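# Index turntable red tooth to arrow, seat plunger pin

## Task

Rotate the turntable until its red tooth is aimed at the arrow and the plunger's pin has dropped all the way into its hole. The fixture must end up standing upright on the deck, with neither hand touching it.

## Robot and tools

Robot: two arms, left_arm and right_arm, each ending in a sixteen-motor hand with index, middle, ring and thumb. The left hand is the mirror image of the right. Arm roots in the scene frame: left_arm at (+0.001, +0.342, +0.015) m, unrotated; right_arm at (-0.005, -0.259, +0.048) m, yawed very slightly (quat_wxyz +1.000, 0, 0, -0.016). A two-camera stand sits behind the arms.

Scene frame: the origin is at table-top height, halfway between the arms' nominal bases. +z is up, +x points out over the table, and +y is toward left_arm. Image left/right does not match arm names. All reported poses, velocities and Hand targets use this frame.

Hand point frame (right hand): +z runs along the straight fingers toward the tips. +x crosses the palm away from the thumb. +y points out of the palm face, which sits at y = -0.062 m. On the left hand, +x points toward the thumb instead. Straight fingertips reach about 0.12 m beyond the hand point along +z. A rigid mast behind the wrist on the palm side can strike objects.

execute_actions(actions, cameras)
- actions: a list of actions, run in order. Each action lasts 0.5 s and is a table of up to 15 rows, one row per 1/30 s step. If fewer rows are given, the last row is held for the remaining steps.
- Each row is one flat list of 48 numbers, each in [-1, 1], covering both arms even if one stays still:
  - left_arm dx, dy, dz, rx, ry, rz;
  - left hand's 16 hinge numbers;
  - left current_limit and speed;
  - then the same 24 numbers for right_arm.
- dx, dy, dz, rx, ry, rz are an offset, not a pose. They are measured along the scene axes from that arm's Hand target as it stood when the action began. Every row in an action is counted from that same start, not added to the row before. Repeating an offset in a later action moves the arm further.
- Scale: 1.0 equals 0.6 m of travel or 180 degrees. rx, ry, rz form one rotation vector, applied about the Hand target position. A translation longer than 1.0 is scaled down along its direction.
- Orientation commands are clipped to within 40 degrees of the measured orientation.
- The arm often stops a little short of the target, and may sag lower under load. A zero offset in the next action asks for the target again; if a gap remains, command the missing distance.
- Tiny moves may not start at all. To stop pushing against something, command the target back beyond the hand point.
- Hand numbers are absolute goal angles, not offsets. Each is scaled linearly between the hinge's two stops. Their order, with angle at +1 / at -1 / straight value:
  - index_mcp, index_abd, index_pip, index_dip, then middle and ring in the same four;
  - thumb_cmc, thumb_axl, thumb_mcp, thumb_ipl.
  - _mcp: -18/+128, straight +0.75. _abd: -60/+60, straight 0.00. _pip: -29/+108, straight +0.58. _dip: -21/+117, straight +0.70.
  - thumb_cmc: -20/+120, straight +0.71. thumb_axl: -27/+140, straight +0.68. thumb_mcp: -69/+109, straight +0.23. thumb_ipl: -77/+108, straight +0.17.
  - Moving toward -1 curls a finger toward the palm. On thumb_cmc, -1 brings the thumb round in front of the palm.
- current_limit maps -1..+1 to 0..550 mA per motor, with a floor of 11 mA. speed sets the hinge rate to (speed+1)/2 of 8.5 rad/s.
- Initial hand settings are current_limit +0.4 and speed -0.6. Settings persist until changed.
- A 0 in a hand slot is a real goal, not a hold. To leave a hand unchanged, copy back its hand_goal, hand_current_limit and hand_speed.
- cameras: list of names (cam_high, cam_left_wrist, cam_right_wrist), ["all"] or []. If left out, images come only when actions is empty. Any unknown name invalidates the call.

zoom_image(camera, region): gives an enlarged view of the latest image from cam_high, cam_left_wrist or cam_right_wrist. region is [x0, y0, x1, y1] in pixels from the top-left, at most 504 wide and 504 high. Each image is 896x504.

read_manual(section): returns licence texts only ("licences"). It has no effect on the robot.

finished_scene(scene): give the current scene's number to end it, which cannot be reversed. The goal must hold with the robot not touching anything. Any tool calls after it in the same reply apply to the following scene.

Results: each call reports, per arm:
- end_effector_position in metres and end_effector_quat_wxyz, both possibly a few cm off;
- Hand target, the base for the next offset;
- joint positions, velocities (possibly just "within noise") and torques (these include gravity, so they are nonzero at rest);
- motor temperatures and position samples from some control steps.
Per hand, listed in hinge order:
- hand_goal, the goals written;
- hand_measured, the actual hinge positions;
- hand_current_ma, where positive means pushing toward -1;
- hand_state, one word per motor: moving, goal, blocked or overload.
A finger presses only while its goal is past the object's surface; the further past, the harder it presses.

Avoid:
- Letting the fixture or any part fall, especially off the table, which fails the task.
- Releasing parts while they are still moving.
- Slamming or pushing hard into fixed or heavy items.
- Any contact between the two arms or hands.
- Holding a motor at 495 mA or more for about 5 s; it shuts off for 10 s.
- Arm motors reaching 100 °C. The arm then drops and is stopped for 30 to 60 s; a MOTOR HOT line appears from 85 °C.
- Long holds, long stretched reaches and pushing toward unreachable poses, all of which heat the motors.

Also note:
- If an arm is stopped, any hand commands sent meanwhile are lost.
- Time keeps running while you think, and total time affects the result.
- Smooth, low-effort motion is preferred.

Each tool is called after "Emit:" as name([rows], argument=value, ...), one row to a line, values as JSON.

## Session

Emit:
execute_actions(actions=[])

Scene clock: 0.00 s.
left_arm: end_effector_position=(+0.6331, +0.3346, +0.3188) hand_goal=(+0.754, +0.000, +0.576, +0.696, +0.754, +0.000, +0.576, +0.696, +0.754, +0.000, +0.576, +0.696, +0.714, +0.678, +0.226, +0.168) hand_measured=(+0.754, +0.000, +0.576, +0.696, +0.754, +0.000, +0.576, +0.696, +0.754, +0.000, +0.576, +0.696, +0.714, +0.678, +0.226, +0.168) hand_current_ma=(+0, +0, +0, +0, +0, +0, +0, +0, +0, +0, +0, +0, +0, +0, +0, +0) hand_state=(goal, goal, goal, goal, goal, goal, goal, goal, goal, goal, goal, goal, goal, goal, goal, goal) hand_current_limit=0.40 hand_speed=-0.60 end_effector_quat_wxyz=(+0.628, +0.612, +0.264, +0.403) | right_arm: end_effector_position=(+0.2601, -0.0308, +0.2067) hand_goal=(+0.754, +0.000, +0.576, +0.696, +0.754, +0.000, +0.576, +0.696, +0.754, +0.000, +0.576, +0.696, +0.714, +0.678, +0.226, +0.168) hand_measured=(+0.754, +0.000, +0.576, +0.696, +0.754, +0.000, +0.576, +0.696, +0.754, +0.000, +0.576, +0.696, +0.714, +0.678, +0.226, +0.168) hand_current_ma=(+0, +0, +0, +0, +0, +0, +0, +0, +0, +0, +0, +0, +0, +0, +0, +0) hand_state=(goal, goal, goal, goal, goal, goal, goal, goal, goal, goal, goal, goal, goal, goal, goal, goal) hand_current_limit=0.40 hand_speed=-0.60 end_effector_quat_wxyz=(+0.095, +0.049, +0.973, -0.204)
Joint positions: left_arm=[0.155 1.822 0.942 1.034 0.743 0.058] | right_arm=[0.866 1.195 0.951 -1.536 0.407 -0.593]
Joint velocities: within noise
Joint torques (N m): no reading
Motor temperatures (°C): left_arm=[27 26 41 25 23 24] | right_arm=[24 28 32 25 24 26]
Heat: left arm: hottest elbow 41 °C; right arm: hottest elbow 32 °C.
Hand target: left_arm +0.6357, +0.3350, +0.3300; +0.630, +0.607, +0.254, +0.412 | right_arm +0.2652, -0.0252, +0.2156; +0.102, +0.051, +0.974, -0.196

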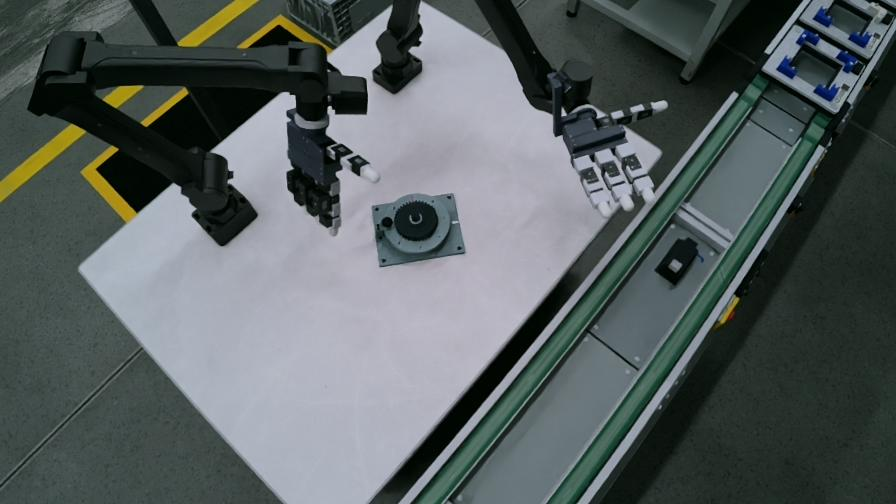

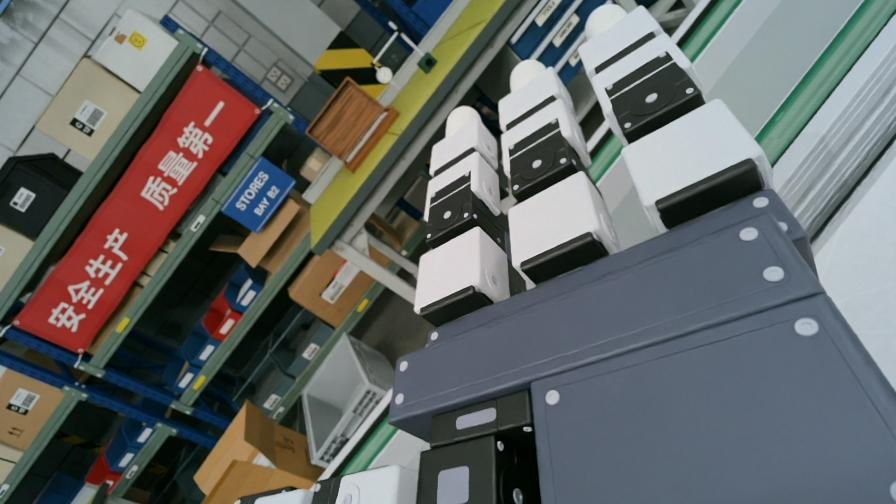

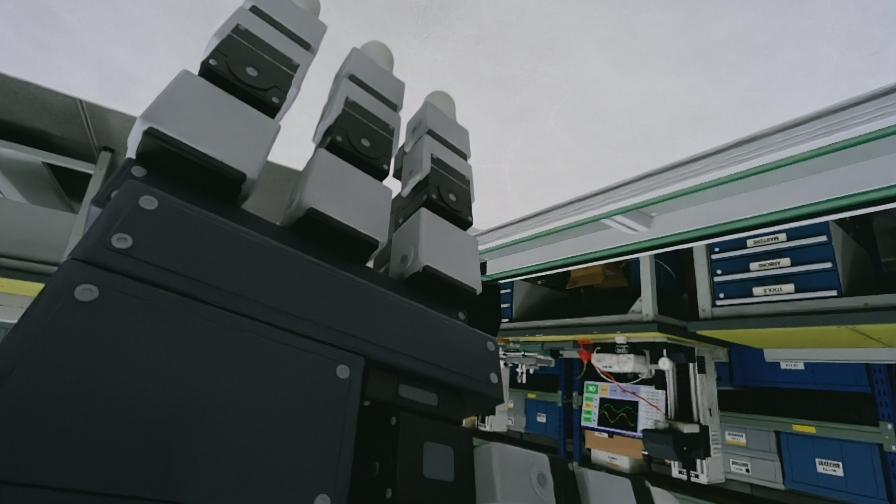

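Emit:
zoom_image(camera="cam_high", region=[360, 180, 480, 280])

Scaled by 4.200.

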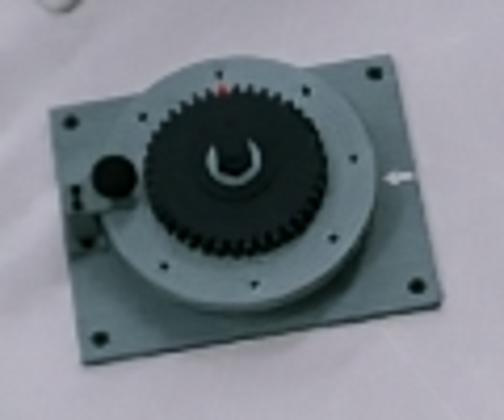

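Emit:
execute_actions([
  [[0,0,0,0,0,0,0.754,0,0.576,0.696,0.754,0,0.576,0.696,0.754,0,0.576,0.696,0.714,0.678,0.226,0.168,0.4,-0.6,0.0965,0.0435,0,0.0712,0.01,-0.0902,0.89,0.1,0.869,-0.69,0.89,-0.1,0.869,-0.69,0.911,0,-0.12,0.004,0.71,0.68,0.23,0.17,0.5,-0.4]],
  [[0,0,0,0,0,0,0.754,0,0.576,0.696,0.754,0,0.576,0.696,0.754,0,0.576,0.696,0.714,0.678,0.226,0.168,0.4,-0.6,0.0965,0.0435,-0.026,0.0712,0.01,-0.0902,0.89,0.1,0.869,-0.69,0.89,-0.1,0.869,-0.69,0.911,0,-0.12,0.004,0.71,0.68,0.23,0.17,0.5,-0.4]],
  [[0,0,0,0,0,0,0.754,0,0.576,0.696,0.754,0,0.576,0.696,0.754,0,0.576,0.696,0.714,0.678,0.226,0.168,0.4,-0.6,0,0,-0.04,0,0,0,0.89,0.1,0.869,-0.69,0.89,-0.1,0.869,-0.69,0.911,0,-0.12,0.004,0.71,0.68,0.23,0.17,0.5,-0.4]],
], cameras=["cam_right_wrist", "cam_high"])

Scene clock: 44.23 s.
left_arm: end_effector_position=(+0.6331, +0.3346, +0.3188) hand_goal=(+0.754, +0.000, +0.576, +0.696, +0.754, +0.000, +0.576, +0.696, +0.754, +0.000, +0.576, +0.696, +0.714, +0.678, +0.226, +0.168) hand_measured=(+0.762, +0.000, +0.576, +0.696, +0.762, +0.000, +0.576, +0.696, +0.762, +0.000, +0.576, +0.696, +0.722, +0.678, +0.226, +0.168) hand_current_ma=(+3, +0, +0, +0, +3, +0, +0, +0, +4, +0, +0, +0, +3, +0, +0, +0) hand_state=(goal, goal, goal, goal, goal, goal, goal, goal, goal, goal, goal, goal, goal, goal, goal, goal) hand_current_limit=0.40 hand_speed=-0.60 end_effector_quat_wxyz=(+0.628, +0.612, +0.264, +0.403) | right_arm: end_effector_position=(+0.3742, +0.0213, +0.1747) hand_goal=(+0.890, +0.100, +0.870, -0.690, +0.890, -0.100, +0.870, -0.690, +0.912, +0.000, -0.120, +0.004, +0.710, +0.680, +0.230, +0.170) hand_measured=(+0.882, +0.096, +0.866, -0.686, +0.884, -0.098, +0.866, -0.686, +0.908, +0.000, -0.114, +0.008, +0.708, +0.678, +0.224, +0.168) hand_current_ma=(-38, -15, -23, +18, -34, +10, -19, +19, -17, +0, +25, +16, -6, -14, -38, -15) hand_state=(goal, goal, goal, goal, goal, goal, goal, goal, goal, goal, goal, goal, goal, goal, goal, goal) hand_current_limit=0.50 hand_speed=-0.40 end_effector_quat_wxyz=(-0.004, +0.329, +0.944, -0.005)
Joint positions: left_arm=[0.155 1.822 0.942 1.034 0.743 0.058] | right_arm=[0.67 1.418 1.044 -1.21 0 -0.263]
Joint torques (N m): left_arm=[0.62 -15.38 7.88 2.04 -0.09 0.21] | right_arm=[1.67 -8.53 9.18 0.42 -0.04 0.03]
Heat: left arm: hottest elbow 43 °C; right arm: hottest elbow 36 °C.
Hand target: left_arm +0.6357, +0.3350, +0.3300; +0.630, +0.607, +0.254, +0.412 | right_arm +0.3811, +0.0270, +0.1761; +0.000, +0.334, +0.943, +0.000
Off the commanded pose: left_arm 0.011 m, 2 deg | right_arm 0.009 m, 1 deg.
Step readings (end_effector_position of left_arm | right_arm):
0: (+0.6331, +0.3346, +0.3188) | (+0.2601, -0.0308, +0.2067)
1: (+0.6331, +0.3346, +0.3188) | (+0.2596, -0.0302, +0.2065)
2: (+0.6331, +0.3346, +0.3188) | (+0.2587, -0.0267, +0.2057)
4: (+0.6331, +0.3346, +0.3188) | (+0.2631, -0.0201, +0.2036)
8: (+0.6331, +0.3346, +0.3188) | (+0.2902, -0.0186, +0.2005)
15: (+0.6331, +0.3346, +0.3188) | (+0.3043, -0.0145, +0.1972)
16: (+0.6331, +0.3346, +0.3188) | (+0.3046, -0.0133, +0.1974)
17: (+0.6331, +0.3346, +0.3188) | (+0.3050, -0.0090, +0.1975)
19: (+0.6331, +0.3346, +0.3188) | (+0.3135, +0.0034, +0.1976)
23: (+0.6331, +0.3346, +0.3188) | (+0.3440, +0.0127, +0.1914)
30: (+0.6331, +0.3346, +0.3188) | (+0.3588, +0.0127, +0.1797)
31: (+0.6331, +0.3346, +0.3188) | (+0.3594, +0.0127, +0.1798)
32: (+0.6331, +0.3346, +0.3188) | (+0.3608, +0.0133, +0.1801)
34: (+0.6331, +0.3346, +0.3188) | (+0.3654, +0.0161, +0.1807)
38: (+0.6331, +0.3346, +0.3188) | (+0.3717, +0.0200, +0.1782)
45: (+0.6331, +0.3346, +0.3188) | (+0.3740, +0.0212, +0.1747)
Images, in order (width x height): cam_high 896x504, cam_right_wrist 896x504.

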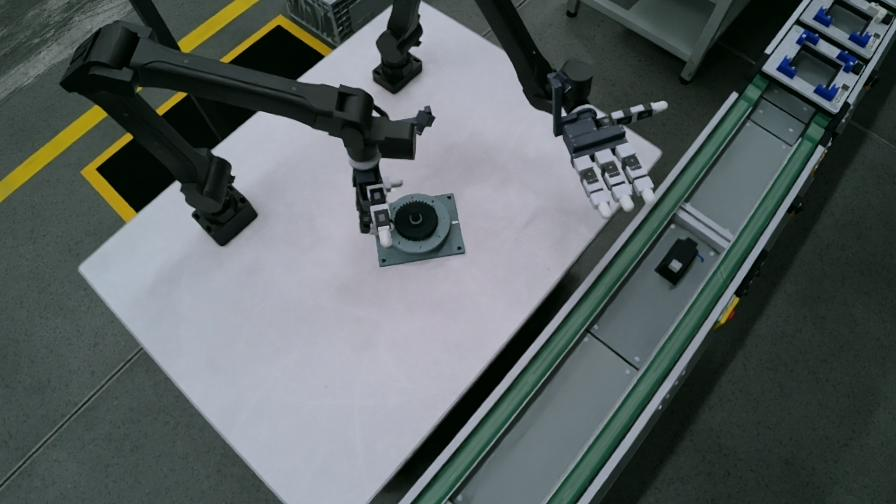

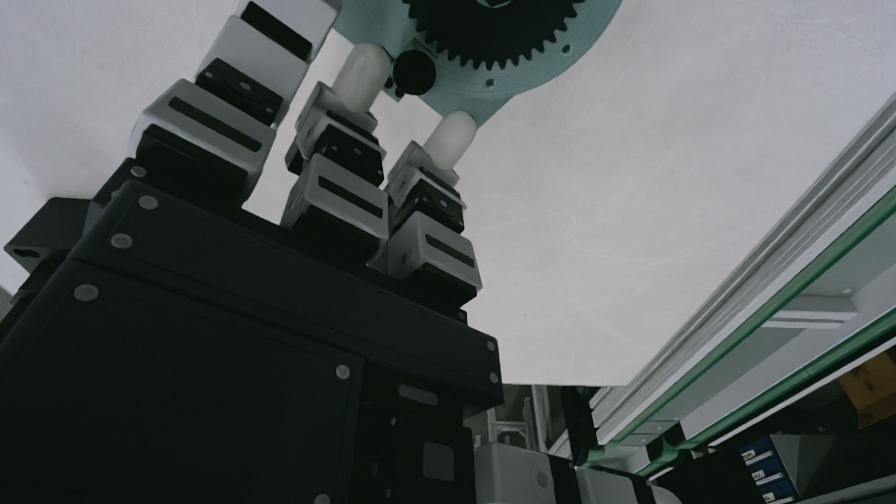

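Emit:
execute_actions([
  [[0,0,0,0,0,0,0.754,0,0.576,0.696,0.754,0,0.576,0.696,0.754,0,0.576,0.696,0.714,0.678,0.226,0.168,0.4,-0.6,0,0.0057,-0.0435,0,0,0,0.89,0.1,0.869,-0.69,0.89,-0.1,0.869,-0.69,0.911,0,-0.12,0.004,0.71,0.68,0.23,0.17,0.5,-0.4]],
], cameras=["cam_right_wrist","cam_high"])

Emit:
zoom_image(camera="cam_high", region=[360, 180, 480, 280])

Scene clock: 98.30 s.
left_arm: end_effector_position=(+0.6331, +0.3346, +0.3188) hand_goal=(+0.754, +0.000, +0.576, +0.696, +0.754, +0.000, +0.576, +0.696, +0.754, +0.000, +0.576, +0.696, +0.714, +0.678, +0.226, +0.168) hand_measured=(+0.762, +0.000, +0.576, +0.696, +0.762, +0.000, +0.576, +0.696, +0.762, +0.000, +0.576, +0.696, +0.722, +0.678, +0.226, +0.168) hand_current_ma=(+3, +0, +0, +0, +3, +0, +0, +0, +4, +0, +0, +0, +3, +0, +0, +0) hand_state=(goal, goal, goal, goal, goal, goal, goal, goal, goal, goal, goal, goal, goal, goal, goal, goal) hand_current_limit=0.40 hand_speed=-0.60 end_effector_quat_wxyz=(+0.628, +0.612, +0.264, +0.403) | right_arm: end_effector_position=(+0.3818, +0.0273, +0.1561) hand_goal=(+0.890, +0.100, +0.870, -0.690, +0.890, -0.100, +0.870, -0.690, +0.912, +0.000, -0.120, +0.004, +0.710, +0.680, +0.230, +0.170) hand_measured=(+0.882, +0.096, +0.866, -0.686, +0.884, -0.098, +0.866, -0.686, +0.910, +0.000, -0.114, +0.008, +0.708, +0.678, +0.224, +0.168) hand_current_ma=(-36, -15, -22, +18, -33, +10, -19, +19, -14, +0, +25, +16, -6, -14, -38, -15) hand_state=(goal, goal, goal, goal, goal, goal, goal, goal, goal, goal, goal, goal, goal, goal, goal, goal) hand_current_limit=0.50 hand_speed=-0.40 end_effector_quat_wxyz=(+0.001, +0.331, +0.944, +0.002)
Joint positions: left_arm=[0.155 1.822 0.942 1.034 0.743 0.058] | right_arm=[0.672 1.454 1.024 -1.138 0 -0.256]
Joint torques (N m): left_arm=[0.85 -15.5 7.82 2.06 -0.07 0.2] | right_arm=[2.37 -9.58 7.58 0.51 -0.01 0.05]
Heat: left arm: hottest elbow 45 °C; right arm: hottest elbow 35 °C.
Hand target: left_arm +0.6357, +0.3350, +0.3300; +0.630, +0.607, +0.254, +0.412 | right_arm +0.3810, +0.0304, +0.1499; +0.000, +0.334, +0.943, +0.000
Off the commanded pose: left_arm 0.011 m, 2 deg | right_arm 0.007 m, 0 deg.
Step readings (end_effector_position of left_arm | right_arm):
0: (+0.6331, +0.3346, +0.3188) | (+0.3742, +0.0213, +0.1747)
1: (+0.6331, +0.3346, +0.3188) | (+0.3744, +0.0213, +0.1746)
2: (+0.6331, +0.3346, +0.3188) | (+0.3755, +0.0221, +0.1747)
4: (+0.6331, +0.3346, +0.3188) | (+0.3798, +0.0252, +0.1744)
8: (+0.6331, +0.3346, +0.3188) | (+0.3830, +0.0280, +0.1663)
15: (+0.6331, +0.3346, +0.3188) | (+0.3814, +0.0270, +0.1559)
Images, in order (width x height): cam_high 896x504, cam_right_wrist 896x504.

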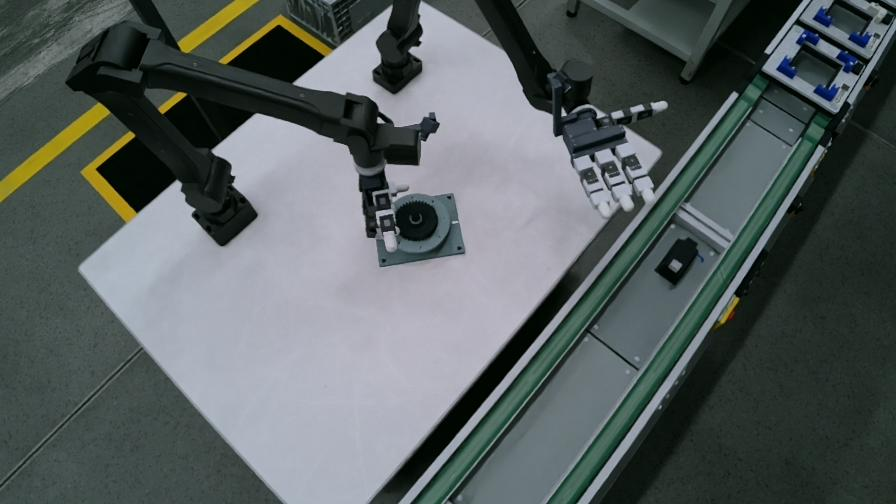

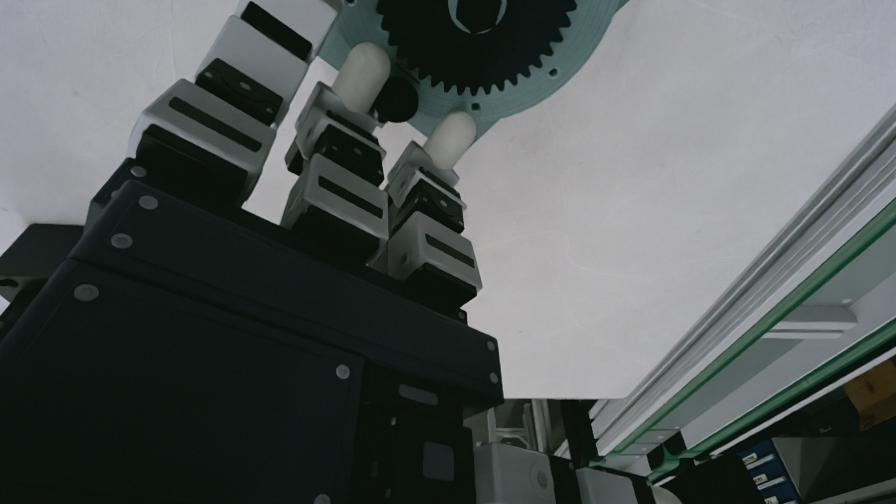

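Scaled by 4.200.

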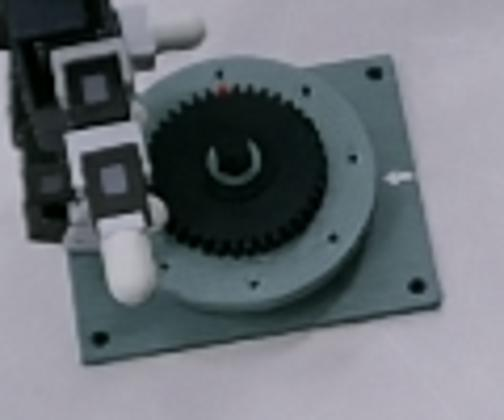

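Emit:
execute_actions([
  [[0,0,0,0,0,0,0.754,0,0.576,0.696,0.754,0,0.576,0.696,0.754,0,0.576,0.696,0.714,0.678,0.226,0.168,0.4,-0.6,-0.014,-0.0048,0,0,0,0,0.89,0.1,0.869,-0.69,0.89,-0.1,0.869,-0.69,0.911,0,-0.12,0.004,0.71,0.68,0.23,0.17,0.5,-0.4]],
], cameras=["cam_right_wrist"])

Scene clock: 115.27 s.
left_arm: end_effector_position=(+0.6331, +0.3346, +0.3188) hand_goal=(+0.754, +0.000, +0.576, +0.696, +0.754, +0.000, +0.576, +0.696, +0.754, +0.000, +0.576, +0.696, +0.714, +0.678, +0.226, +0.168) hand_measured=(+0.762, +0.000, +0.576, +0.696, +0.762, +0.000, +0.576, +0.696, +0.762, +0.000, +0.576, +0.696, +0.722, +0.678, +0.226, +0.168) hand_current_ma=(+3, +0, +0, +0, +3, +0, +0, +0, +4, +0, +0, +0, +3, +0, +0, +0) hand_state=(goal, goal, goal, goal, goal, goal, goal, goal, goal, goal, goal, goal, goal, goal, goal, goal) hand_current_limit=0.40 hand_speed=-0.60 end_effector_quat_wxyz=(+0.628, +0.612, +0.264, +0.403) | right_arm: end_effector_position=(+0.3738, +0.0248, +0.1474) hand_goal=(+0.890, +0.100, +0.870, -0.690, +0.890, -0.100, +0.870, -0.690, +0.912, +0.000, -0.120, +0.004, +0.710, +0.680, +0.230, +0.170) hand_measured=(+0.882, +0.096, +0.866, -0.686, +0.884, -0.098, +0.866, -0.686, +0.910, +0.000, -0.114, +0.008, +0.708, +0.678, +0.224, +0.168) hand_current_ma=(-36, -15, -22, +18, -33, +10, -19, +19, -14, +0, +25, +16, -6, -14, -38, -15) hand_state=(goal, goal, goal, goal, goal, goal, goal, goal, goal, goal, goal, goal, goal, goal, goal, goal) hand_current_limit=0.50 hand_speed=-0.40 end_effector_quat_wxyz=(-0.004, +0.331, +0.944, -0.006)
Joint positions: left_arm=[0.155 1.822 0.942 1.034 0.743 0.058] | right_arm=[0.679 1.454 1.004 -1.135 0 -0.249]
Joint torques (N m): left_arm=[0.85 -15.44 7.9 2.09 -0.08 0.2] | right_arm=[2.55 -11.4 7.06 0.59 -0.02 0.07]
Heat: left arm: hottest elbow 45 °C; right arm: hottest elbow 35 °C.
Hand target: left_arm +0.6357, +0.3350, +0.3300; +0.630, +0.607, +0.254, +0.412 | right_arm +0.3725, +0.0276, +0.1499; +0.000, +0.334, +0.943, +0.000
Off the commanded pose: left_arm 0.011 m, 2 deg | right_arm 0.004 m, 1 deg.
Step readings (end_effector_position of left_arm | right_arm):
0: (+0.6331, +0.3346, +0.3188) | (+0.3818, +0.0272, +0.1561)
1: (+0.6331, +0.3346, +0.3188) | (+0.3818, +0.0272, +0.1561)
2: (+0.6331, +0.3346, +0.3188) | (+0.3814, +0.0273, +0.1558)
4: (+0.6331, +0.3346, +0.3188) | (+0.3803, +0.0270, +0.1543)
8: (+0.6331, +0.3346, +0.3188) | (+0.3753, +0.0253, +0.1489)
15: (+0.6331, +0.3346, +0.3188) | (+0.3738, +0.0249, +0.1474)
Images, in order (width x height): cam_right_wrist 896x504.

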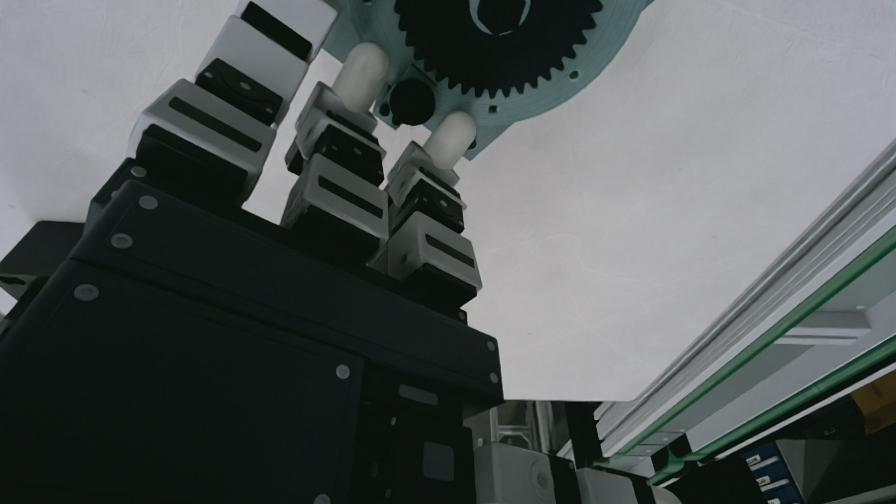

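Emit:
execute_actions([
  [[0,0,0,0,0,0,0.754,0,0.576,0.696,0.754,0,0.576,0.696,0.754,0,0.576,0.696,0.714,0.678,0.226,0.168,0.4,-0.6,0,0,-0.0385,0,0,0,0.89,0.1,0.869,-0.69,0.89,-0.1,0.869,-0.69,0.911,0,-0.12,0.004,0.71,0.68,0.23,0.17,0.5,-0.4]],
], cameras=["cam_right_wrist"])

Scene clock: 124.70 s.
left_arm: end_effector_position=(+0.6331, +0.3346, +0.3188) hand_goal=(+0.754, +0.000, +0.576, +0.696, +0.754, +0.000, +0.576, +0.696, +0.754, +0.000, +0.576, +0.696, +0.714, +0.678, +0.226, +0.168) hand_measured=(+0.762, +0.000, +0.576, +0.696, +0.762, +0.000, +0.576, +0.696, +0.762, +0.000, +0.576, +0.696, +0.722, +0.678, +0.226, +0.168) hand_current_ma=(+3, +0, +0, +0, +3, +0, +0, +0, +4, +0, +0, +0, +3, +0, +0, +0) hand_state=(goal, goal, goal, goal, goal, goal, goal, goal, goal, goal, goal, goal, goal, goal, goal, goal) hand_current_limit=0.40 hand_speed=-0.60 end_effector_quat_wxyz=(+0.628, +0.612, +0.264, +0.403) | right_arm: end_effector_position=(+0.3744, +0.0253, +0.1353) hand_goal=(+0.890, +0.100, +0.870, -0.690, +0.890, -0.100, +0.870, -0.690, +0.912, +0.000, -0.120, +0.004, +0.710, +0.680, +0.230, +0.170) hand_measured=(+0.882, +0.096, +0.866, -0.686, +0.884, -0.098, +0.866, -0.686, +0.910, +0.000, -0.114, +0.008, +0.708, +0.678, +0.224, +0.168) hand_current_ma=(-36, -15, -22, +18, -33, +10, -19, +19, -14, +0, +25, +16, -6, -14, -38, -15) hand_state=(goal, goal, goal, goal, goal, goal, goal, goal, goal, goal, goal, goal, goal, goal, goal, goal) hand_current_limit=0.50 hand_speed=-0.40 end_effector_quat_wxyz=(+0.002, +0.331, +0.944, +0.004)
Joint positions: left_arm=[0.155 1.822 0.942 1.034 0.743 0.058] | right_arm=[0.679 1.459 0.968 -1.071 0 -0.249]
Joint torques (N m): left_arm=[0.73 -15.44 7.86 2.04 -0.08 0.19] | right_arm=[1.49 -9.29 7.09 0.65 -0.05 0.02]
Heat: left arm: hottest elbow 45 °C; right arm: hottest elbow 35 °C.
Hand target: left_arm +0.6357, +0.3350, +0.3300; +0.630, +0.607, +0.254, +0.412 | right_arm +0.3726, +0.0276, +0.1268; +0.000, +0.334, +0.943, +0.000
Off the commanded pose: left_arm 0.011 m, 2 deg | right_arm 0.009 m, 1 deg.
Step readings (end_effector_position of left_arm | right_arm):
0: (+0.6331, +0.3346, +0.3188) | (+0.3738, +0.0248, +0.1474)
1: (+0.6331, +0.3346, +0.3188) | (+0.3738, +0.0248, +0.1473)
2: (+0.6331, +0.3346, +0.3188) | (+0.3744, +0.0252, +0.1469)
4: (+0.6331, +0.3346, +0.3188) | (+0.3753, +0.0259, +0.1446)
8: (+0.6331, +0.3346, +0.3188) | (+0.3735, +0.0246, +0.1379)
15: (+0.6331, +0.3346, +0.3188) | (+0.3742, +0.0251, +0.1352)
Images, in order (width x height): cam_right_wrist 896x504.

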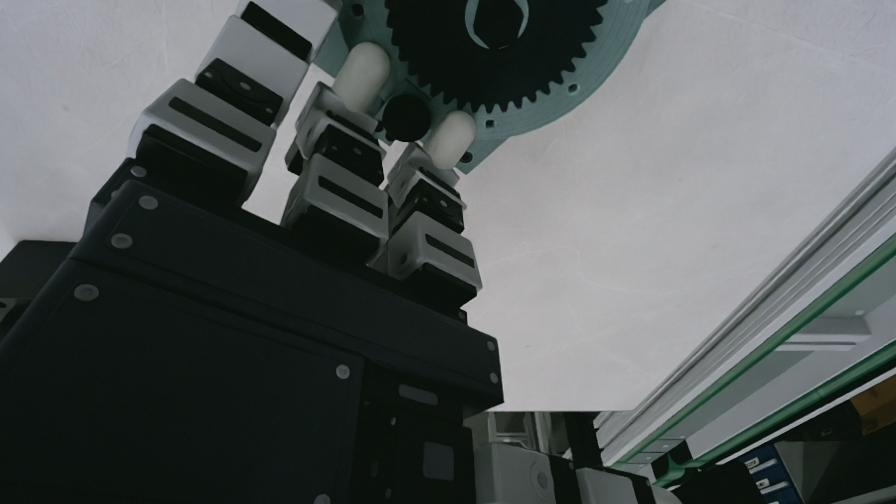

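Emit:
execute_actions([
  [[0,0,0,0,0,0,0.754,0,0.576,0.696,0.754,0,0.576,0.696,0.754,0,0.576,0.696,0.714,0.678,0.226,0.168,0.4,-0.6,-0.002,-0.0025,-0.0075,0,0,0,0.89,0.1,0.869,-0.69,0.89,-0.1,0.869,-0.69,0.911,0,-0.12,0.004,0.71,0.68,0.23,0.17,0.5,-0.4]],
], cameras=["cam_right_wrist"])

Scene clock: 133.17 s.
left_arm: end_effector_position=(+0.6331, +0.3346, +0.3188) hand_goal=(+0.754, +0.000, +0.576, +0.696, +0.754, +0.000, +0.576, +0.696, +0.754, +0.000, +0.576, +0.696, +0.714, +0.678, +0.226, +0.168) hand_measured=(+0.762, +0.000, +0.576, +0.696, +0.762, +0.000, +0.576, +0.696, +0.762, +0.000, +0.576, +0.696, +0.722, +0.678, +0.226, +0.168) hand_current_ma=(+3, +0, +0, +0, +3, +0, +0, +0, +4, +0, +0, +0, +3, +0, +0, +0) hand_state=(goal, goal, goal, goal, goal, goal, goal, goal, goal, goal, goal, goal, goal, goal, goal, goal) hand_current_limit=0.40 hand_speed=-0.60 end_effector_quat_wxyz=(+0.628, +0.612, +0.264, +0.403) | right_arm: end_effector_position=(+0.3732, +0.0244, +0.1313) hand_goal=(+0.890, +0.100, +0.870, -0.690, +0.890, -0.100, +0.870, -0.690, +0.912, +0.000, -0.120, +0.004, +0.710, +0.680, +0.230, +0.170) hand_measured=(+0.882, +0.096, +0.866, -0.686, +0.884, -0.098, +0.866, -0.686, +0.910, +0.000, -0.114, +0.008, +0.708, +0.678, +0.224, +0.168) hand_current_ma=(-36, -15, -22, +18, -33, +10, -19, +19, -14, +0, +25, +16, -6, -14, -38, -15) hand_state=(goal, goal, goal, goal, goal, goal, goal, goal, goal, goal, goal, goal, goal, goal, goal, goal) hand_current_limit=0.50 hand_speed=-0.40 end_effector_quat_wxyz=(+0.003, +0.331, +0.944, +0.004)
Joint positions: left_arm=[0.155 1.822 0.942 1.034 0.743 0.058] | right_arm=[0.679 1.46 0.957 -1.057 0 -0.249]
Joint torques (N m): left_arm=[0.79 -15.21 7.84 2.02 -0.08 0.19] | right_arm=[1.96 -9 7.02 0.59 -0.06 0.02]
Heat: left arm: hottest elbow 45 °C; right arm: hottest elbow 35 °C.
Hand target: left_arm +0.6357, +0.3350, +0.3300; +0.630, +0.607, +0.254, +0.412 | right_arm +0.3713, +0.0260, +0.1223; +0.000, +0.334, +0.943, +0.000
Off the commanded pose: left_arm 0.011 m, 2 deg | right_arm 0.009 m, 1 deg.
Step readings (end_effector_position of left_arm | right_arm):
0: (+0.6331, +0.3346, +0.3188) | (+0.3744, +0.0253, +0.1353)
1: (+0.6331, +0.3346, +0.3188) | (+0.3744, +0.0253, +0.1353)
2: (+0.6331, +0.3346, +0.3188) | (+0.3745, +0.0253, +0.1353)
4: (+0.6331, +0.3346, +0.3188) | (+0.3747, +0.0255, +0.1348)
8: (+0.6331, +0.3346, +0.3188) | (+0.3734, +0.0245, +0.1322)
15: (+0.6331, +0.3346, +0.3188) | (+0.3732, +0.0243, +0.1313)
Images, in order (width x height): cam_right_wrist 896x504.

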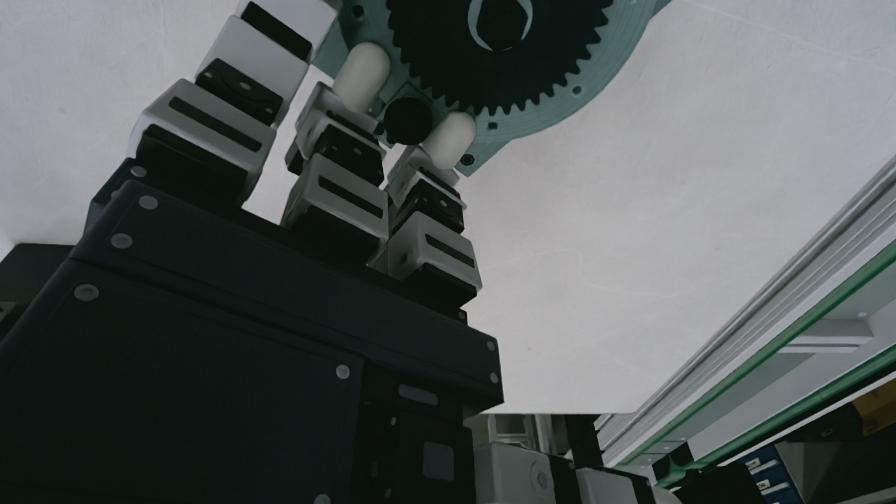

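Emit:
execute_actions([
  [[0,0,0,0,0,0,0.754,0,0.576,0.696,0.754,0,0.576,0.696,0.754,0,0.576,0.696,0.714,0.678,0.226,0.168,0.4,-0.6,0,0,-0.0025,0,0,0,0.89,0.1,0.869,-0.69,0.89,-0.1,0.869,-0.69,0.911,0,-0.12,0.004,0.71,0.68,0.23,0.17,0.5,-0.4]],
  [[0,0,0,0,0,0,0.754,0,0.576,0.696,0.754,0,0.576,0.696,0.754,0,0.576,0.696,0.714,0.678,0.226,0.168,0.4,-0.6,0,0,0,0,0,0,0.88,-0.25,0.86,-0.71,0.88,0.25,0.86,-0.71,0.911,0,-0.12,0.004,0.71,0.68,0.23,0.17,0.78,-0.6]],
], cameras=["cam_right_wrist"])

Scene clock: 142.30 s.
left_arm: end_effector_position=(+0.6331, +0.3346, +0.3188) hand_goal=(+0.754, +0.000, +0.576, +0.696, +0.754, +0.000, +0.576, +0.696, +0.754, +0.000, +0.576, +0.696, +0.714, +0.678, +0.226, +0.168) hand_measured=(+0.762, +0.000, +0.576, +0.696, +0.762, +0.000, +0.576, +0.696, +0.762, +0.000, +0.576, +0.696, +0.722, +0.678, +0.226, +0.168) hand_current_ma=(+3, +0, +0, +0, +3, +0, +0, +0, +4, +0, +0, +0, +3, +0, +0, +0) hand_state=(goal, goal, goal, goal, goal, goal, goal, goal, goal, goal, goal, goal, goal, goal, goal, goal) hand_current_limit=0.40 hand_speed=-0.60 end_effector_quat_wxyz=(+0.628, +0.612, +0.264, +0.403) | right_arm: end_effector_position=(+0.3726, +0.0229, +0.1288) hand_goal=(+0.880, -0.250, +0.860, -0.710, +0.880, +0.250, +0.860, -0.710, +0.912, +0.000, -0.120, +0.004, +0.710, +0.680, +0.230, +0.170) hand_measured=(+0.892, -0.086, +0.862, -0.720, +0.894, +0.068, +0.862, -0.716, +0.910, +0.000, -0.114, +0.008, +0.708, +0.678, +0.224, +0.168) hand_current_ma=(+60, +490, +5, -46, +75, -489, +10, -33, -14, +0, +25, +16, -5, -14, -38, -15) hand_state=(goal, blocked, goal, goal, goal, blocked, goal, goal, goal, goal, goal, goal, goal, goal, goal, goal) hand_current_limit=0.78 hand_speed=-0.60 end_effector_quat_wxyz=(+0.003, +0.332, +0.943, +0.002)
Joint positions: left_arm=[0.155 1.822 0.942 1.034 0.743 0.058] | right_arm=[0.679 1.462 0.951 -1.053 0.003 -0.247]
Joint torques (N m): left_arm=[0.85 -15.27 7.82 1.99 -0.09 0.19] | right_arm=[1.96 -9.11 7.1 0.69 -0.16 0]
Heat: left arm: hottest elbow 45 °C; right arm: hottest elbow 35 °C.
Hand target: left_arm +0.6357, +0.3350, +0.3300; +0.630, +0.607, +0.254, +0.412 | right_arm +0.3715, +0.0261, +0.1209; +0.000, +0.334, +0.943, +0.000
Off the commanded pose: left_arm 0.011 m, 2 deg | right_arm 0.009 m, 1 deg.
Step readings (end_effector_position of left_arm | right_arm):
0: (+0.6331, +0.3346, +0.3188) | (+0.3732, +0.0244, +0.1313)
1: (+0.6331, +0.3346, +0.3188) | (+0.3732, +0.0244, +0.1313)
2: (+0.6331, +0.3346, +0.3188) | (+0.3732, +0.0244, +0.1313)
4: (+0.6331, +0.3346, +0.3188) | (+0.3735, +0.0245, +0.1314)
8: (+0.6331, +0.3346, +0.3188) | (+0.3739, +0.0248, +0.1311)
15: (+0.6331, +0.3346, +0.3188) | (+0.3740, +0.0249, +0.1310)
16: (+0.6331, +0.3346, +0.3188) | (+0.3740, +0.0249, +0.1310)
17: (+0.6331, +0.3346, +0.3188) | (+0.3741, +0.0249, +0.1310)
19: (+0.6331, +0.3346, +0.3188) | (+0.3734, +0.0241, +0.1300)
23: (+0.6331, +0.3346, +0.3188) | (+0.3727, +0.0229, +0.1288)
30: (+0.6331, +0.3346, +0.3188) | (+0.3726, +0.0229, +0.1288)
Images, in order (width x height): cam_right_wrist 896x504.

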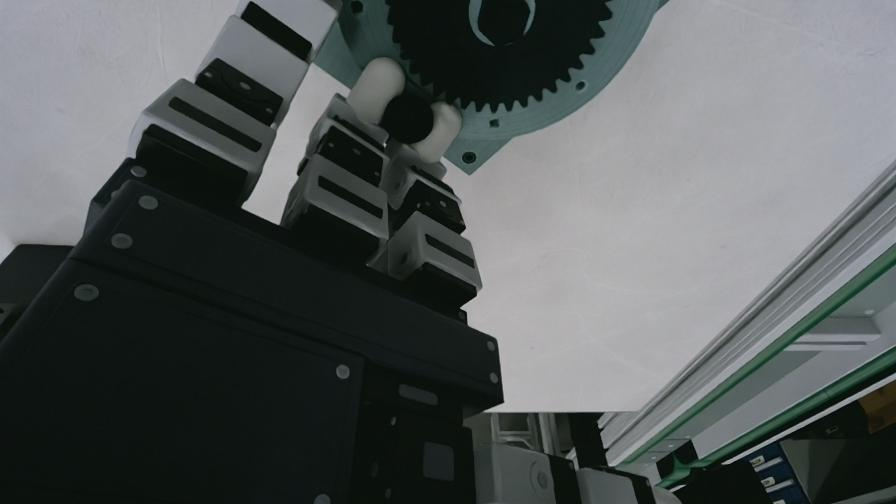

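Emit:
execute_actions([
  [[0,0,0,0,0,0,0.754,0,0.576,0.696,0.754,0,0.576,0.696,0.754,0,0.576,0.696,0.714,0.678,0.226,0.168,0.4,-0.6,0.0176,0.0132,0.0333,0.0087,-0.0117,0,0.88,-0.25,0.84,-0.75,0.88,0.25,0.84,-0.75,0.911,0,-0.12,0.004,0.71,0.68,0.23,0.17,0.78,-0.6]],
  [[0,0,0,0,0,0,0.754,0,0.576,0.696,0.754,0,0.576,0.696,0.754,0,0.576,0.696,0.714,0.678,0.226,0.168,0.4,-0.6,0.0176,0.0132,0.0333,0.0087,-0.0117,0,0.87,-0.25,0.82,-0.79,0.87,0.25,0.82,-0.79,0.911,0,-0.12,0.004,0.71,0.68,0.23,0.17,0.78,-0.6]],
  [[0,0,0,0,0,0,0.754,0,0.576,0.696,0.754,0,0.576,0.696,0.754,0,0.576,0.696,0.714,0.678,0.226,0.168,0.4,-0.6,0.0176,0.0132,0.0333,0.0087,-0.0117,0,0.86,-0.25,0.82,-0.81,0.86,0.25,0.82,-0.81,0.911,0,-0.12,0.004,0.71,0.68,0.23,0.17,0.78,-0.6]],
  [[0,0,0,0,0,0,0.754,0,0.576,0.696,0.754,0,0.576,0.696,0.754,0,0.576,0.696,0.714,0.678,0.226,0.168,0.4,-0.6,0.0176,0.0132,0.0333,0.0087,-0.0117,0,0.86,-0.25,0.82,-0.85,0.86,0.25,0.82,-0.85,0.911,0,-0.12,0.004,0.71,0.68,0.23,0.17,0.78,-0.6]],
  [[0,0,0,0,0,0,0.754,0,0.576,0.696,0.754,0,0.576,0.696,0.754,0,0.576,0.696,0.714,0.678,0.226,0.168,0.4,-0.6,0.0176,0.0132,0.0333,0.0087,-0.0117,0,0.86,-0.25,0.82,-0.88,0.86,0.25,0.82,-0.88,0.911,0,-0.12,0.004,0.71,0.68,0.23,0.17,0.78,-0.6]],
], cameras=["cam_right_wrist"])

Scene clock: 159.57 s.
left_arm: end_effector_position=(+0.6331, +0.3346, +0.3188) hand_goal=(+0.754, +0.000, +0.576, +0.696, +0.754, +0.000, +0.576, +0.696, +0.754, +0.000, +0.576, +0.696, +0.714, +0.678, +0.226, +0.168) hand_measured=(+0.762, +0.000, +0.576, +0.696, +0.762, +0.000, +0.576, +0.696, +0.762, +0.000, +0.576, +0.696, +0.722, +0.678, +0.226, +0.168) hand_current_ma=(+3, +0, +0, +0, +3, +0, +0, +0, +4, +0, +0, +0, +3, +0, +0, +0) hand_state=(goal, goal, goal, goal, goal, goal, goal, goal, goal, goal, goal, goal, goal, goal, goal, goal) hand_current_limit=0.40 hand_speed=-0.60 end_effector_quat_wxyz=(+0.628, +0.612, +0.264, +0.403) | right_arm: end_effector_position=(+0.3727, +0.0229, +0.1282) hand_goal=(+0.860, -0.250, +0.820, -0.880, +0.860, +0.250, +0.820, -0.880, +0.912, +0.000, -0.120, +0.004, +0.710, +0.680, +0.230, +0.170) hand_measured=(+0.890, -0.096, +0.842, -0.822, +0.890, +0.088, +0.840, -0.820, +0.910, +0.000, -0.114, +0.008, +0.708, +0.678, +0.224, +0.168) hand_current_ma=(+153, +490, +106, +286, +156, -489, +99, +301, -14, +0, +25, +16, -5, -14, -38, -15) hand_state=(blocked, blocked, blocked, blocked, blocked, blocked, blocked, blocked, goal, goal, goal, goal, goal, goal, goal, goal) hand_current_limit=0.78 hand_speed=-0.60 end_effector_quat_wxyz=(+0.003, +0.333, +0.943, +0.002)
Joint positions: left_arm=[0.155 1.822 0.942 1.034 0.743 0.058] | right_arm=[0.679 1.463 0.952 -1.053 0.003 -0.246]
Joint torques (N m): left_arm=[0.91 -15.33 7.87 1.96 -0.08 0.2] | right_arm=[1.85 -16.62 17.77 1.21 -0.1 -0.03]
Heat: left arm: hottest elbow 45 °C; right arm: hottest elbow 36 °C.
Hand target: left_arm +0.6357, +0.3350, +0.3300; +0.630, +0.607, +0.254, +0.412 | right_arm +0.4242, +0.0656, +0.2207; +0.063, +0.332, +0.936, +0.095
Off the commanded pose: left_arm 0.011 m, 2 deg | right_arm 0.114 m, 13 deg.
Step readings (end_effector_position of left_arm | right_arm):
0: (+0.6331, +0.3346, +0.3188) | (+0.3726, +0.0229, +0.1288)
1: (+0.6331, +0.3346, +0.3188) | (+0.3726, +0.0229, +0.1288)
2: (+0.6331, +0.3346, +0.3188) | (+0.3726, +0.0229, +0.1286)
4: (+0.6331, +0.3346, +0.3188) | (+0.3726, +0.0229, +0.1281)
8: (+0.6331, +0.3346, +0.3188) | (+0.3726, +0.0229, +0.1281)
15: (+0.6331, +0.3346, +0.3188) | (+0.3726, +0.0229, +0.1281)
16: (+0.6331, +0.3346, +0.3188) | (+0.3726, +0.0229, +0.1281)
17: (+0.6331, +0.3346, +0.3188) | (+0.3726, +0.0229, +0.1281)
19: (+0.6331, +0.3346, +0.3188) | (+0.3726, +0.0229, +0.1279)
23: (+0.6331, +0.3346, +0.3188) | (+0.3726, +0.0229, +0.1279)
30: (+0.6331, +0.3346, +0.3188) | (+0.3726, +0.0229, +0.1279)
31: (+0.6331, +0.3346, +0.3188) | (+0.3726, +0.0229, +0.1279)
32: (+0.6331, +0.3346, +0.3188) | (+0.3726, +0.0229, +0.1279)
34: (+0.6331, +0.3346, +0.3188) | (+0.3726, +0.0229, +0.1279)
38: (+0.6331, +0.3346, +0.3188) | (+0.3726, +0.0229, +0.1279)
45: (+0.6331, +0.3346, +0.3188) | (+0.3726, +0.0229, +0.1279)
46: (+0.6331, +0.3346, +0.3188) | (+0.3726, +0.0229, +0.1279)
47: (+0.6331, +0.3346, +0.3188) | (+0.3726, +0.0229, +0.1279)
49: (+0.6331, +0.3346, +0.3188) | (+0.3726, +0.0229, +0.1279)
53: (+0.6331, +0.3346, +0.3188) | (+0.3726, +0.0229, +0.1279)
60: (+0.6331, +0.3346, +0.3188) | (+0.3726, +0.0229, +0.1279)
61: (+0.6331, +0.3346, +0.3188) | (+0.3726, +0.0229, +0.1279)
62: (+0.6331, +0.3346, +0.3188) | (+0.3726, +0.0229, +0.1279)
64: (+0.6331, +0.3346, +0.3188) | (+0.3727, +0.0230, +0.1281)
68: (+0.6331, +0.3346, +0.3188) | (+0.3727, +0.0229, +0.1282)
75: (+0.6331, +0.3346, +0.3188) | (+0.3727, +0.0229, +0.1282)
Images, in order (width x height): cam_right_wrist 896x504.

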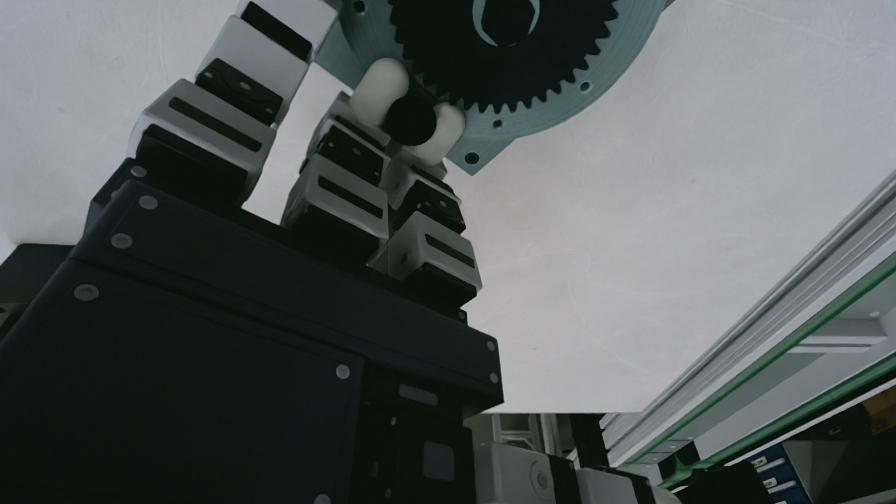

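Emit:
execute_actions([
  [[0,0,0,0,0,0,0.754,0,0.576,0.696,0.754,0,0.576,0.696,0.754,0,0.576,0.696,0.714,0.678,0.226,0.168,0.4,-0.6,0.0176,0.0132,0.0333,0.0087,-0.0117,0,0.86,-0.25,0.82,-0.89,0.86,0.25,0.82,-0.89,0.911,0,-0.12,0.004,0.71,0.68,0.23,0.17,0.78,-0.6]],
  [[0,0,0,0,0,0,0.754,0,0.576,0.696,0.754,0,0.576,0.696,0.754,0,0.576,0.696,0.714,0.678,0.226,0.168,0.4,-0.6,0.0176,0.0132,0.0333,0.0087,-0.0117,0,0.85,-0.25,0.82,-0.89,0.85,0.25,0.82,-0.89,0.911,0,-0.12,0.004,0.71,0.68,0.23,0.17,0.78,-0.6]],
], cameras=["cam_right_wrist"])

Scene clock: 166.40 s.
left_arm: end_effector_position=(+0.6331, +0.3346, +0.3188) hand_goal=(+0.754, +0.000, +0.576, +0.696, +0.754, +0.000, +0.576, +0.696, +0.754, +0.000, +0.576, +0.696, +0.714, +0.678, +0.226, +0.168) hand_measured=(+0.762, +0.000, +0.576, +0.696, +0.762, +0.000, +0.576, +0.696, +0.762, +0.000, +0.576, +0.696, +0.722, +0.678, +0.226, +0.168) hand_current_ma=(+3, +0, +0, +0, +3, +0, +0, +0, +4, +0, +0, +0, +3, +0, +0, +0) hand_state=(goal, goal, goal, goal, goal, goal, goal, goal, goal, goal, goal, goal, goal, goal, goal, goal) hand_current_limit=0.40 hand_speed=-0.60 end_effector_quat_wxyz=(+0.628, +0.612, +0.264, +0.403) | right_arm: end_effector_position=(+0.3745, +0.0240, +0.1343) hand_goal=(+0.850, -0.250, +0.820, -0.890, +0.850, +0.250, +0.820, -0.890, +0.912, +0.000, -0.120, +0.004, +0.710, +0.680, +0.230, +0.170) hand_measured=(+0.894, -0.096, +0.850, -0.824, +0.892, +0.086, +0.848, -0.826, +0.910, +0.000, -0.114, +0.008, +0.708, +0.678, +0.224, +0.168) hand_current_ma=(+230, +489, +144, +330, +222, -489, +134, +320, -14, +0, +25, +16, -5, -14, -38, -15) hand_state=(blocked, blocked, blocked, blocked, blocked, blocked, blocked, blocked, goal, goal, goal, goal, goal, goal, goal, goal) hand_current_limit=0.78 hand_speed=-0.60 end_effector_quat_wxyz=(+0.006, +0.335, +0.942, +0.008)
Joint positions: left_arm=[0.155 1.822 0.942 1.034 0.743 0.058] | right_arm=[0.679 1.453 0.955 -1.053 0.001 -0.24]
Joint torques (N m): left_arm=[0.79 -15.62 7.92 2.14 -0.09 0.2] | right_arm=[1.9 -17.67 21.22 1.83 0.06 -0.1]
Motor temperatures (°C): left_arm=[27 30 46 25 23 24] | right_arm=[24 29 38 25 24 26]
Heat: left arm: hottest elbow 46 °C; right arm: hottest elbow 38 °C.
Hand target: left_arm +0.6357, +0.3350, +0.3300; +0.630, +0.607, +0.254, +0.412 | right_arm +0.4453, +0.0815, +0.2605; +0.089, +0.330, +0.931, +0.132
Off the commanded pose: left_arm 0.011 m, 2 deg | right_arm 0.156 m, 17 deg.
Step readings (end_effector_position of left_arm | right_arm):
0: (+0.6331, +0.3346, +0.3188) | (+0.3727, +0.0229, +0.1282)
1: (+0.6331, +0.3346, +0.3188) | (+0.3729, +0.0230, +0.1284)
2: (+0.6331, +0.3346, +0.3188) | (+0.3731, +0.0233, +0.1289)
4: (+0.6331, +0.3346, +0.3188) | (+0.3733, +0.0234, +0.1294)
8: (+0.6331, +0.3346, +0.3188) | (+0.3733, +0.0235, +0.1301)
15: (+0.6331, +0.3346, +0.3188) | (+0.3733, +0.0235, +0.1301)
16: (+0.6331, +0.3346, +0.3188) | (+0.3735, +0.0236, +0.1302)
17: (+0.6331, +0.3346, +0.3188) | (+0.3738, +0.0237, +0.1307)
19: (+0.6331, +0.3346, +0.3188) | (+0.3741, +0.0240, +0.1316)
23: (+0.6331, +0.3346, +0.3188) | (+0.3745, +0.0241, +0.1340)
30: (+0.6331, +0.3346, +0.3188) | (+0.3745, +0.0240, +0.1343)
Images, in order (width x height): cam_right_wrist 896x504.

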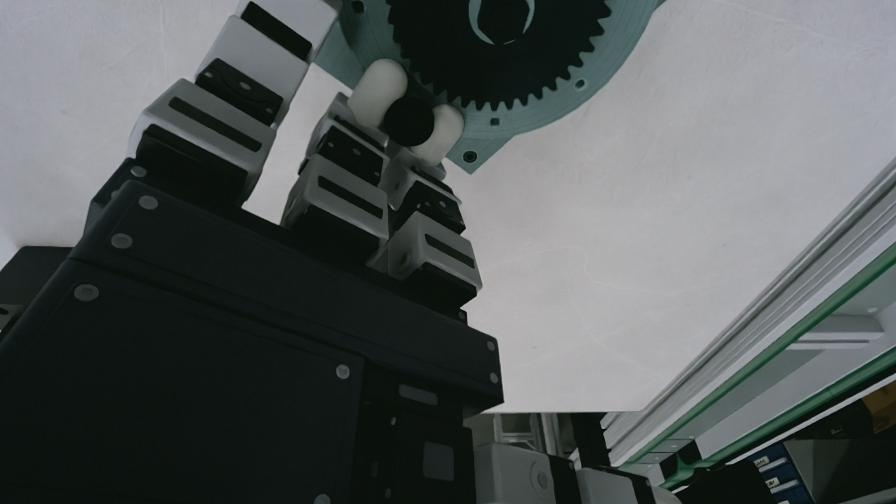

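Emit:
execute_actions([
  [[0,0,0,0,0,0,0.754,0,0.576,0.696,0.754,0,0.576,0.696,0.754,0,0.576,0.696,0.714,0.678,0.226,0.168,0.4,-0.6,0,0,0,0,0,0,0.84,-0.25,0.82,-0.9,0.84,0.25,0.82,-0.9,0.79,0,0.115,0.236,0.71,0.68,0.23,0.17,0.78,-0.6]],
], cameras=["cam_right_wrist","cam_high"])

Emit:
zoom_image(camera="cam_high", region=[360, 180, 480, 280])

Scene clock: 179.07 s.
left_arm: end_effector_position=(+0.6331, +0.3346, +0.3188) hand_goal=(+0.754, +0.000, +0.576, +0.696, +0.754, +0.000, +0.576, +0.696, +0.754, +0.000, +0.576, +0.696, +0.714, +0.678, +0.226, +0.168) hand_measured=(+0.762, +0.000, +0.576, +0.696, +0.762, +0.000, +0.576, +0.696, +0.762, +0.000, +0.576, +0.696, +0.722, +0.678, +0.226, +0.168) hand_current_ma=(+3, +0, +0, +0, +3, +0, +0, +0, +4, +0, +0, +0, +3, +0, +0, +0) hand_state=(goal, goal, goal, goal, goal, goal, goal, goal, goal, goal, goal, goal, goal, goal, goal, goal) hand_current_limit=0.40 hand_speed=-0.60 end_effector_quat_wxyz=(+0.628, +0.612, +0.264, +0.403) | right_arm: end_effector_position=(+0.3746, +0.0241, +0.1350) hand_goal=(+0.840, -0.250, +0.820, -0.900, +0.840, +0.250, +0.820, -0.900, +0.790, +0.000, +0.116, +0.236, +0.710, +0.680, +0.230, +0.170) hand_measured=(+0.894, -0.094, +0.850, -0.824, +0.892, +0.084, +0.850, -0.826, +0.786, +0.000, +0.094, +0.222, +0.708, +0.678, +0.224, +0.168) hand_current_ma=(+283, +490, +145, +376, +276, -489, +149, +370, -21, -4, -107, -69, -5, -14, -38, -15) hand_state=(blocked, blocked, blocked, blocked, blocked, blocked, blocked, blocked, goal, goal, blocked, goal, goal, goal, goal, goal) hand_current_limit=0.78 hand_speed=-0.60 end_effector_quat_wxyz=(+0.006, +0.335, +0.942, +0.009)
Joint positions: left_arm=[0.155 1.822 0.942 1.034 0.743 0.058] | right_arm=[0.679 1.452 0.955 -1.053 0.001 -0.24]
Joint torques (N m): left_arm=[0.73 -15.21 7.88 2.02 -0.07 0.19] | right_arm=[2.2 -17.79 21.31 1.74 0.06 -0.09]
Motor temperatures (°C): left_arm=[27 30 46 25 23 24] | right_arm=[24 30 43 25 24 26]
Heat: left arm: hottest elbow 46 °C; right arm: hottest elbow 43 °C.
Hand target: left_arm +0.6357, +0.3350, +0.3300; +0.630, +0.607, +0.254, +0.412 | right_arm +0.4453, +0.0815, +0.2605; +0.089, +0.330, +0.931, +0.132
Off the commanded pose: left_arm 0.011 m, 2 deg | right_arm 0.155 m, 17 deg.
Step readings (end_effector_position of left_arm | right_arm):
0: (+0.6331, +0.3346, +0.3188) | (+0.3746, +0.0240, +0.1343)
1: (+0.6331, +0.3346, +0.3188) | (+0.3746, +0.0240, +0.1343)
2: (+0.6331, +0.3346, +0.3188) | (+0.3746, +0.0240, +0.1343)
4: (+0.6331, +0.3346, +0.3188) | (+0.3746, +0.0240, +0.1343)
8: (+0.6331, +0.3346, +0.3188) | (+0.3746, +0.0241, +0.1350)
15: (+0.6331, +0.3346, +0.3188) | (+0.3746, +0.0241, +0.1350)
Images, in order (width x height): cam_high 896x504, cam_right_wrist 896x504.

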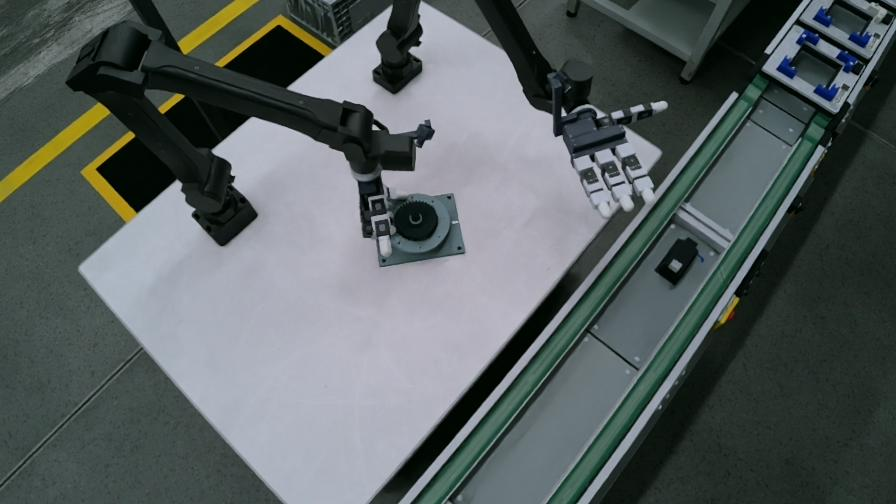

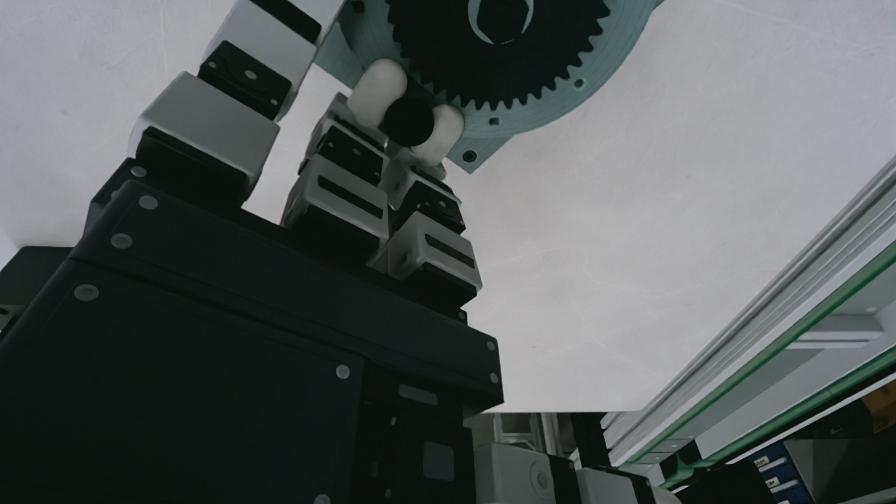

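Scaled by 4.200.

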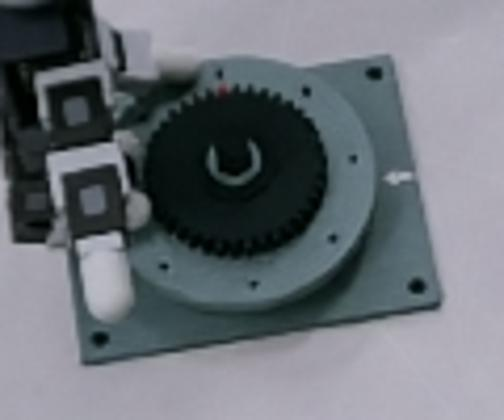

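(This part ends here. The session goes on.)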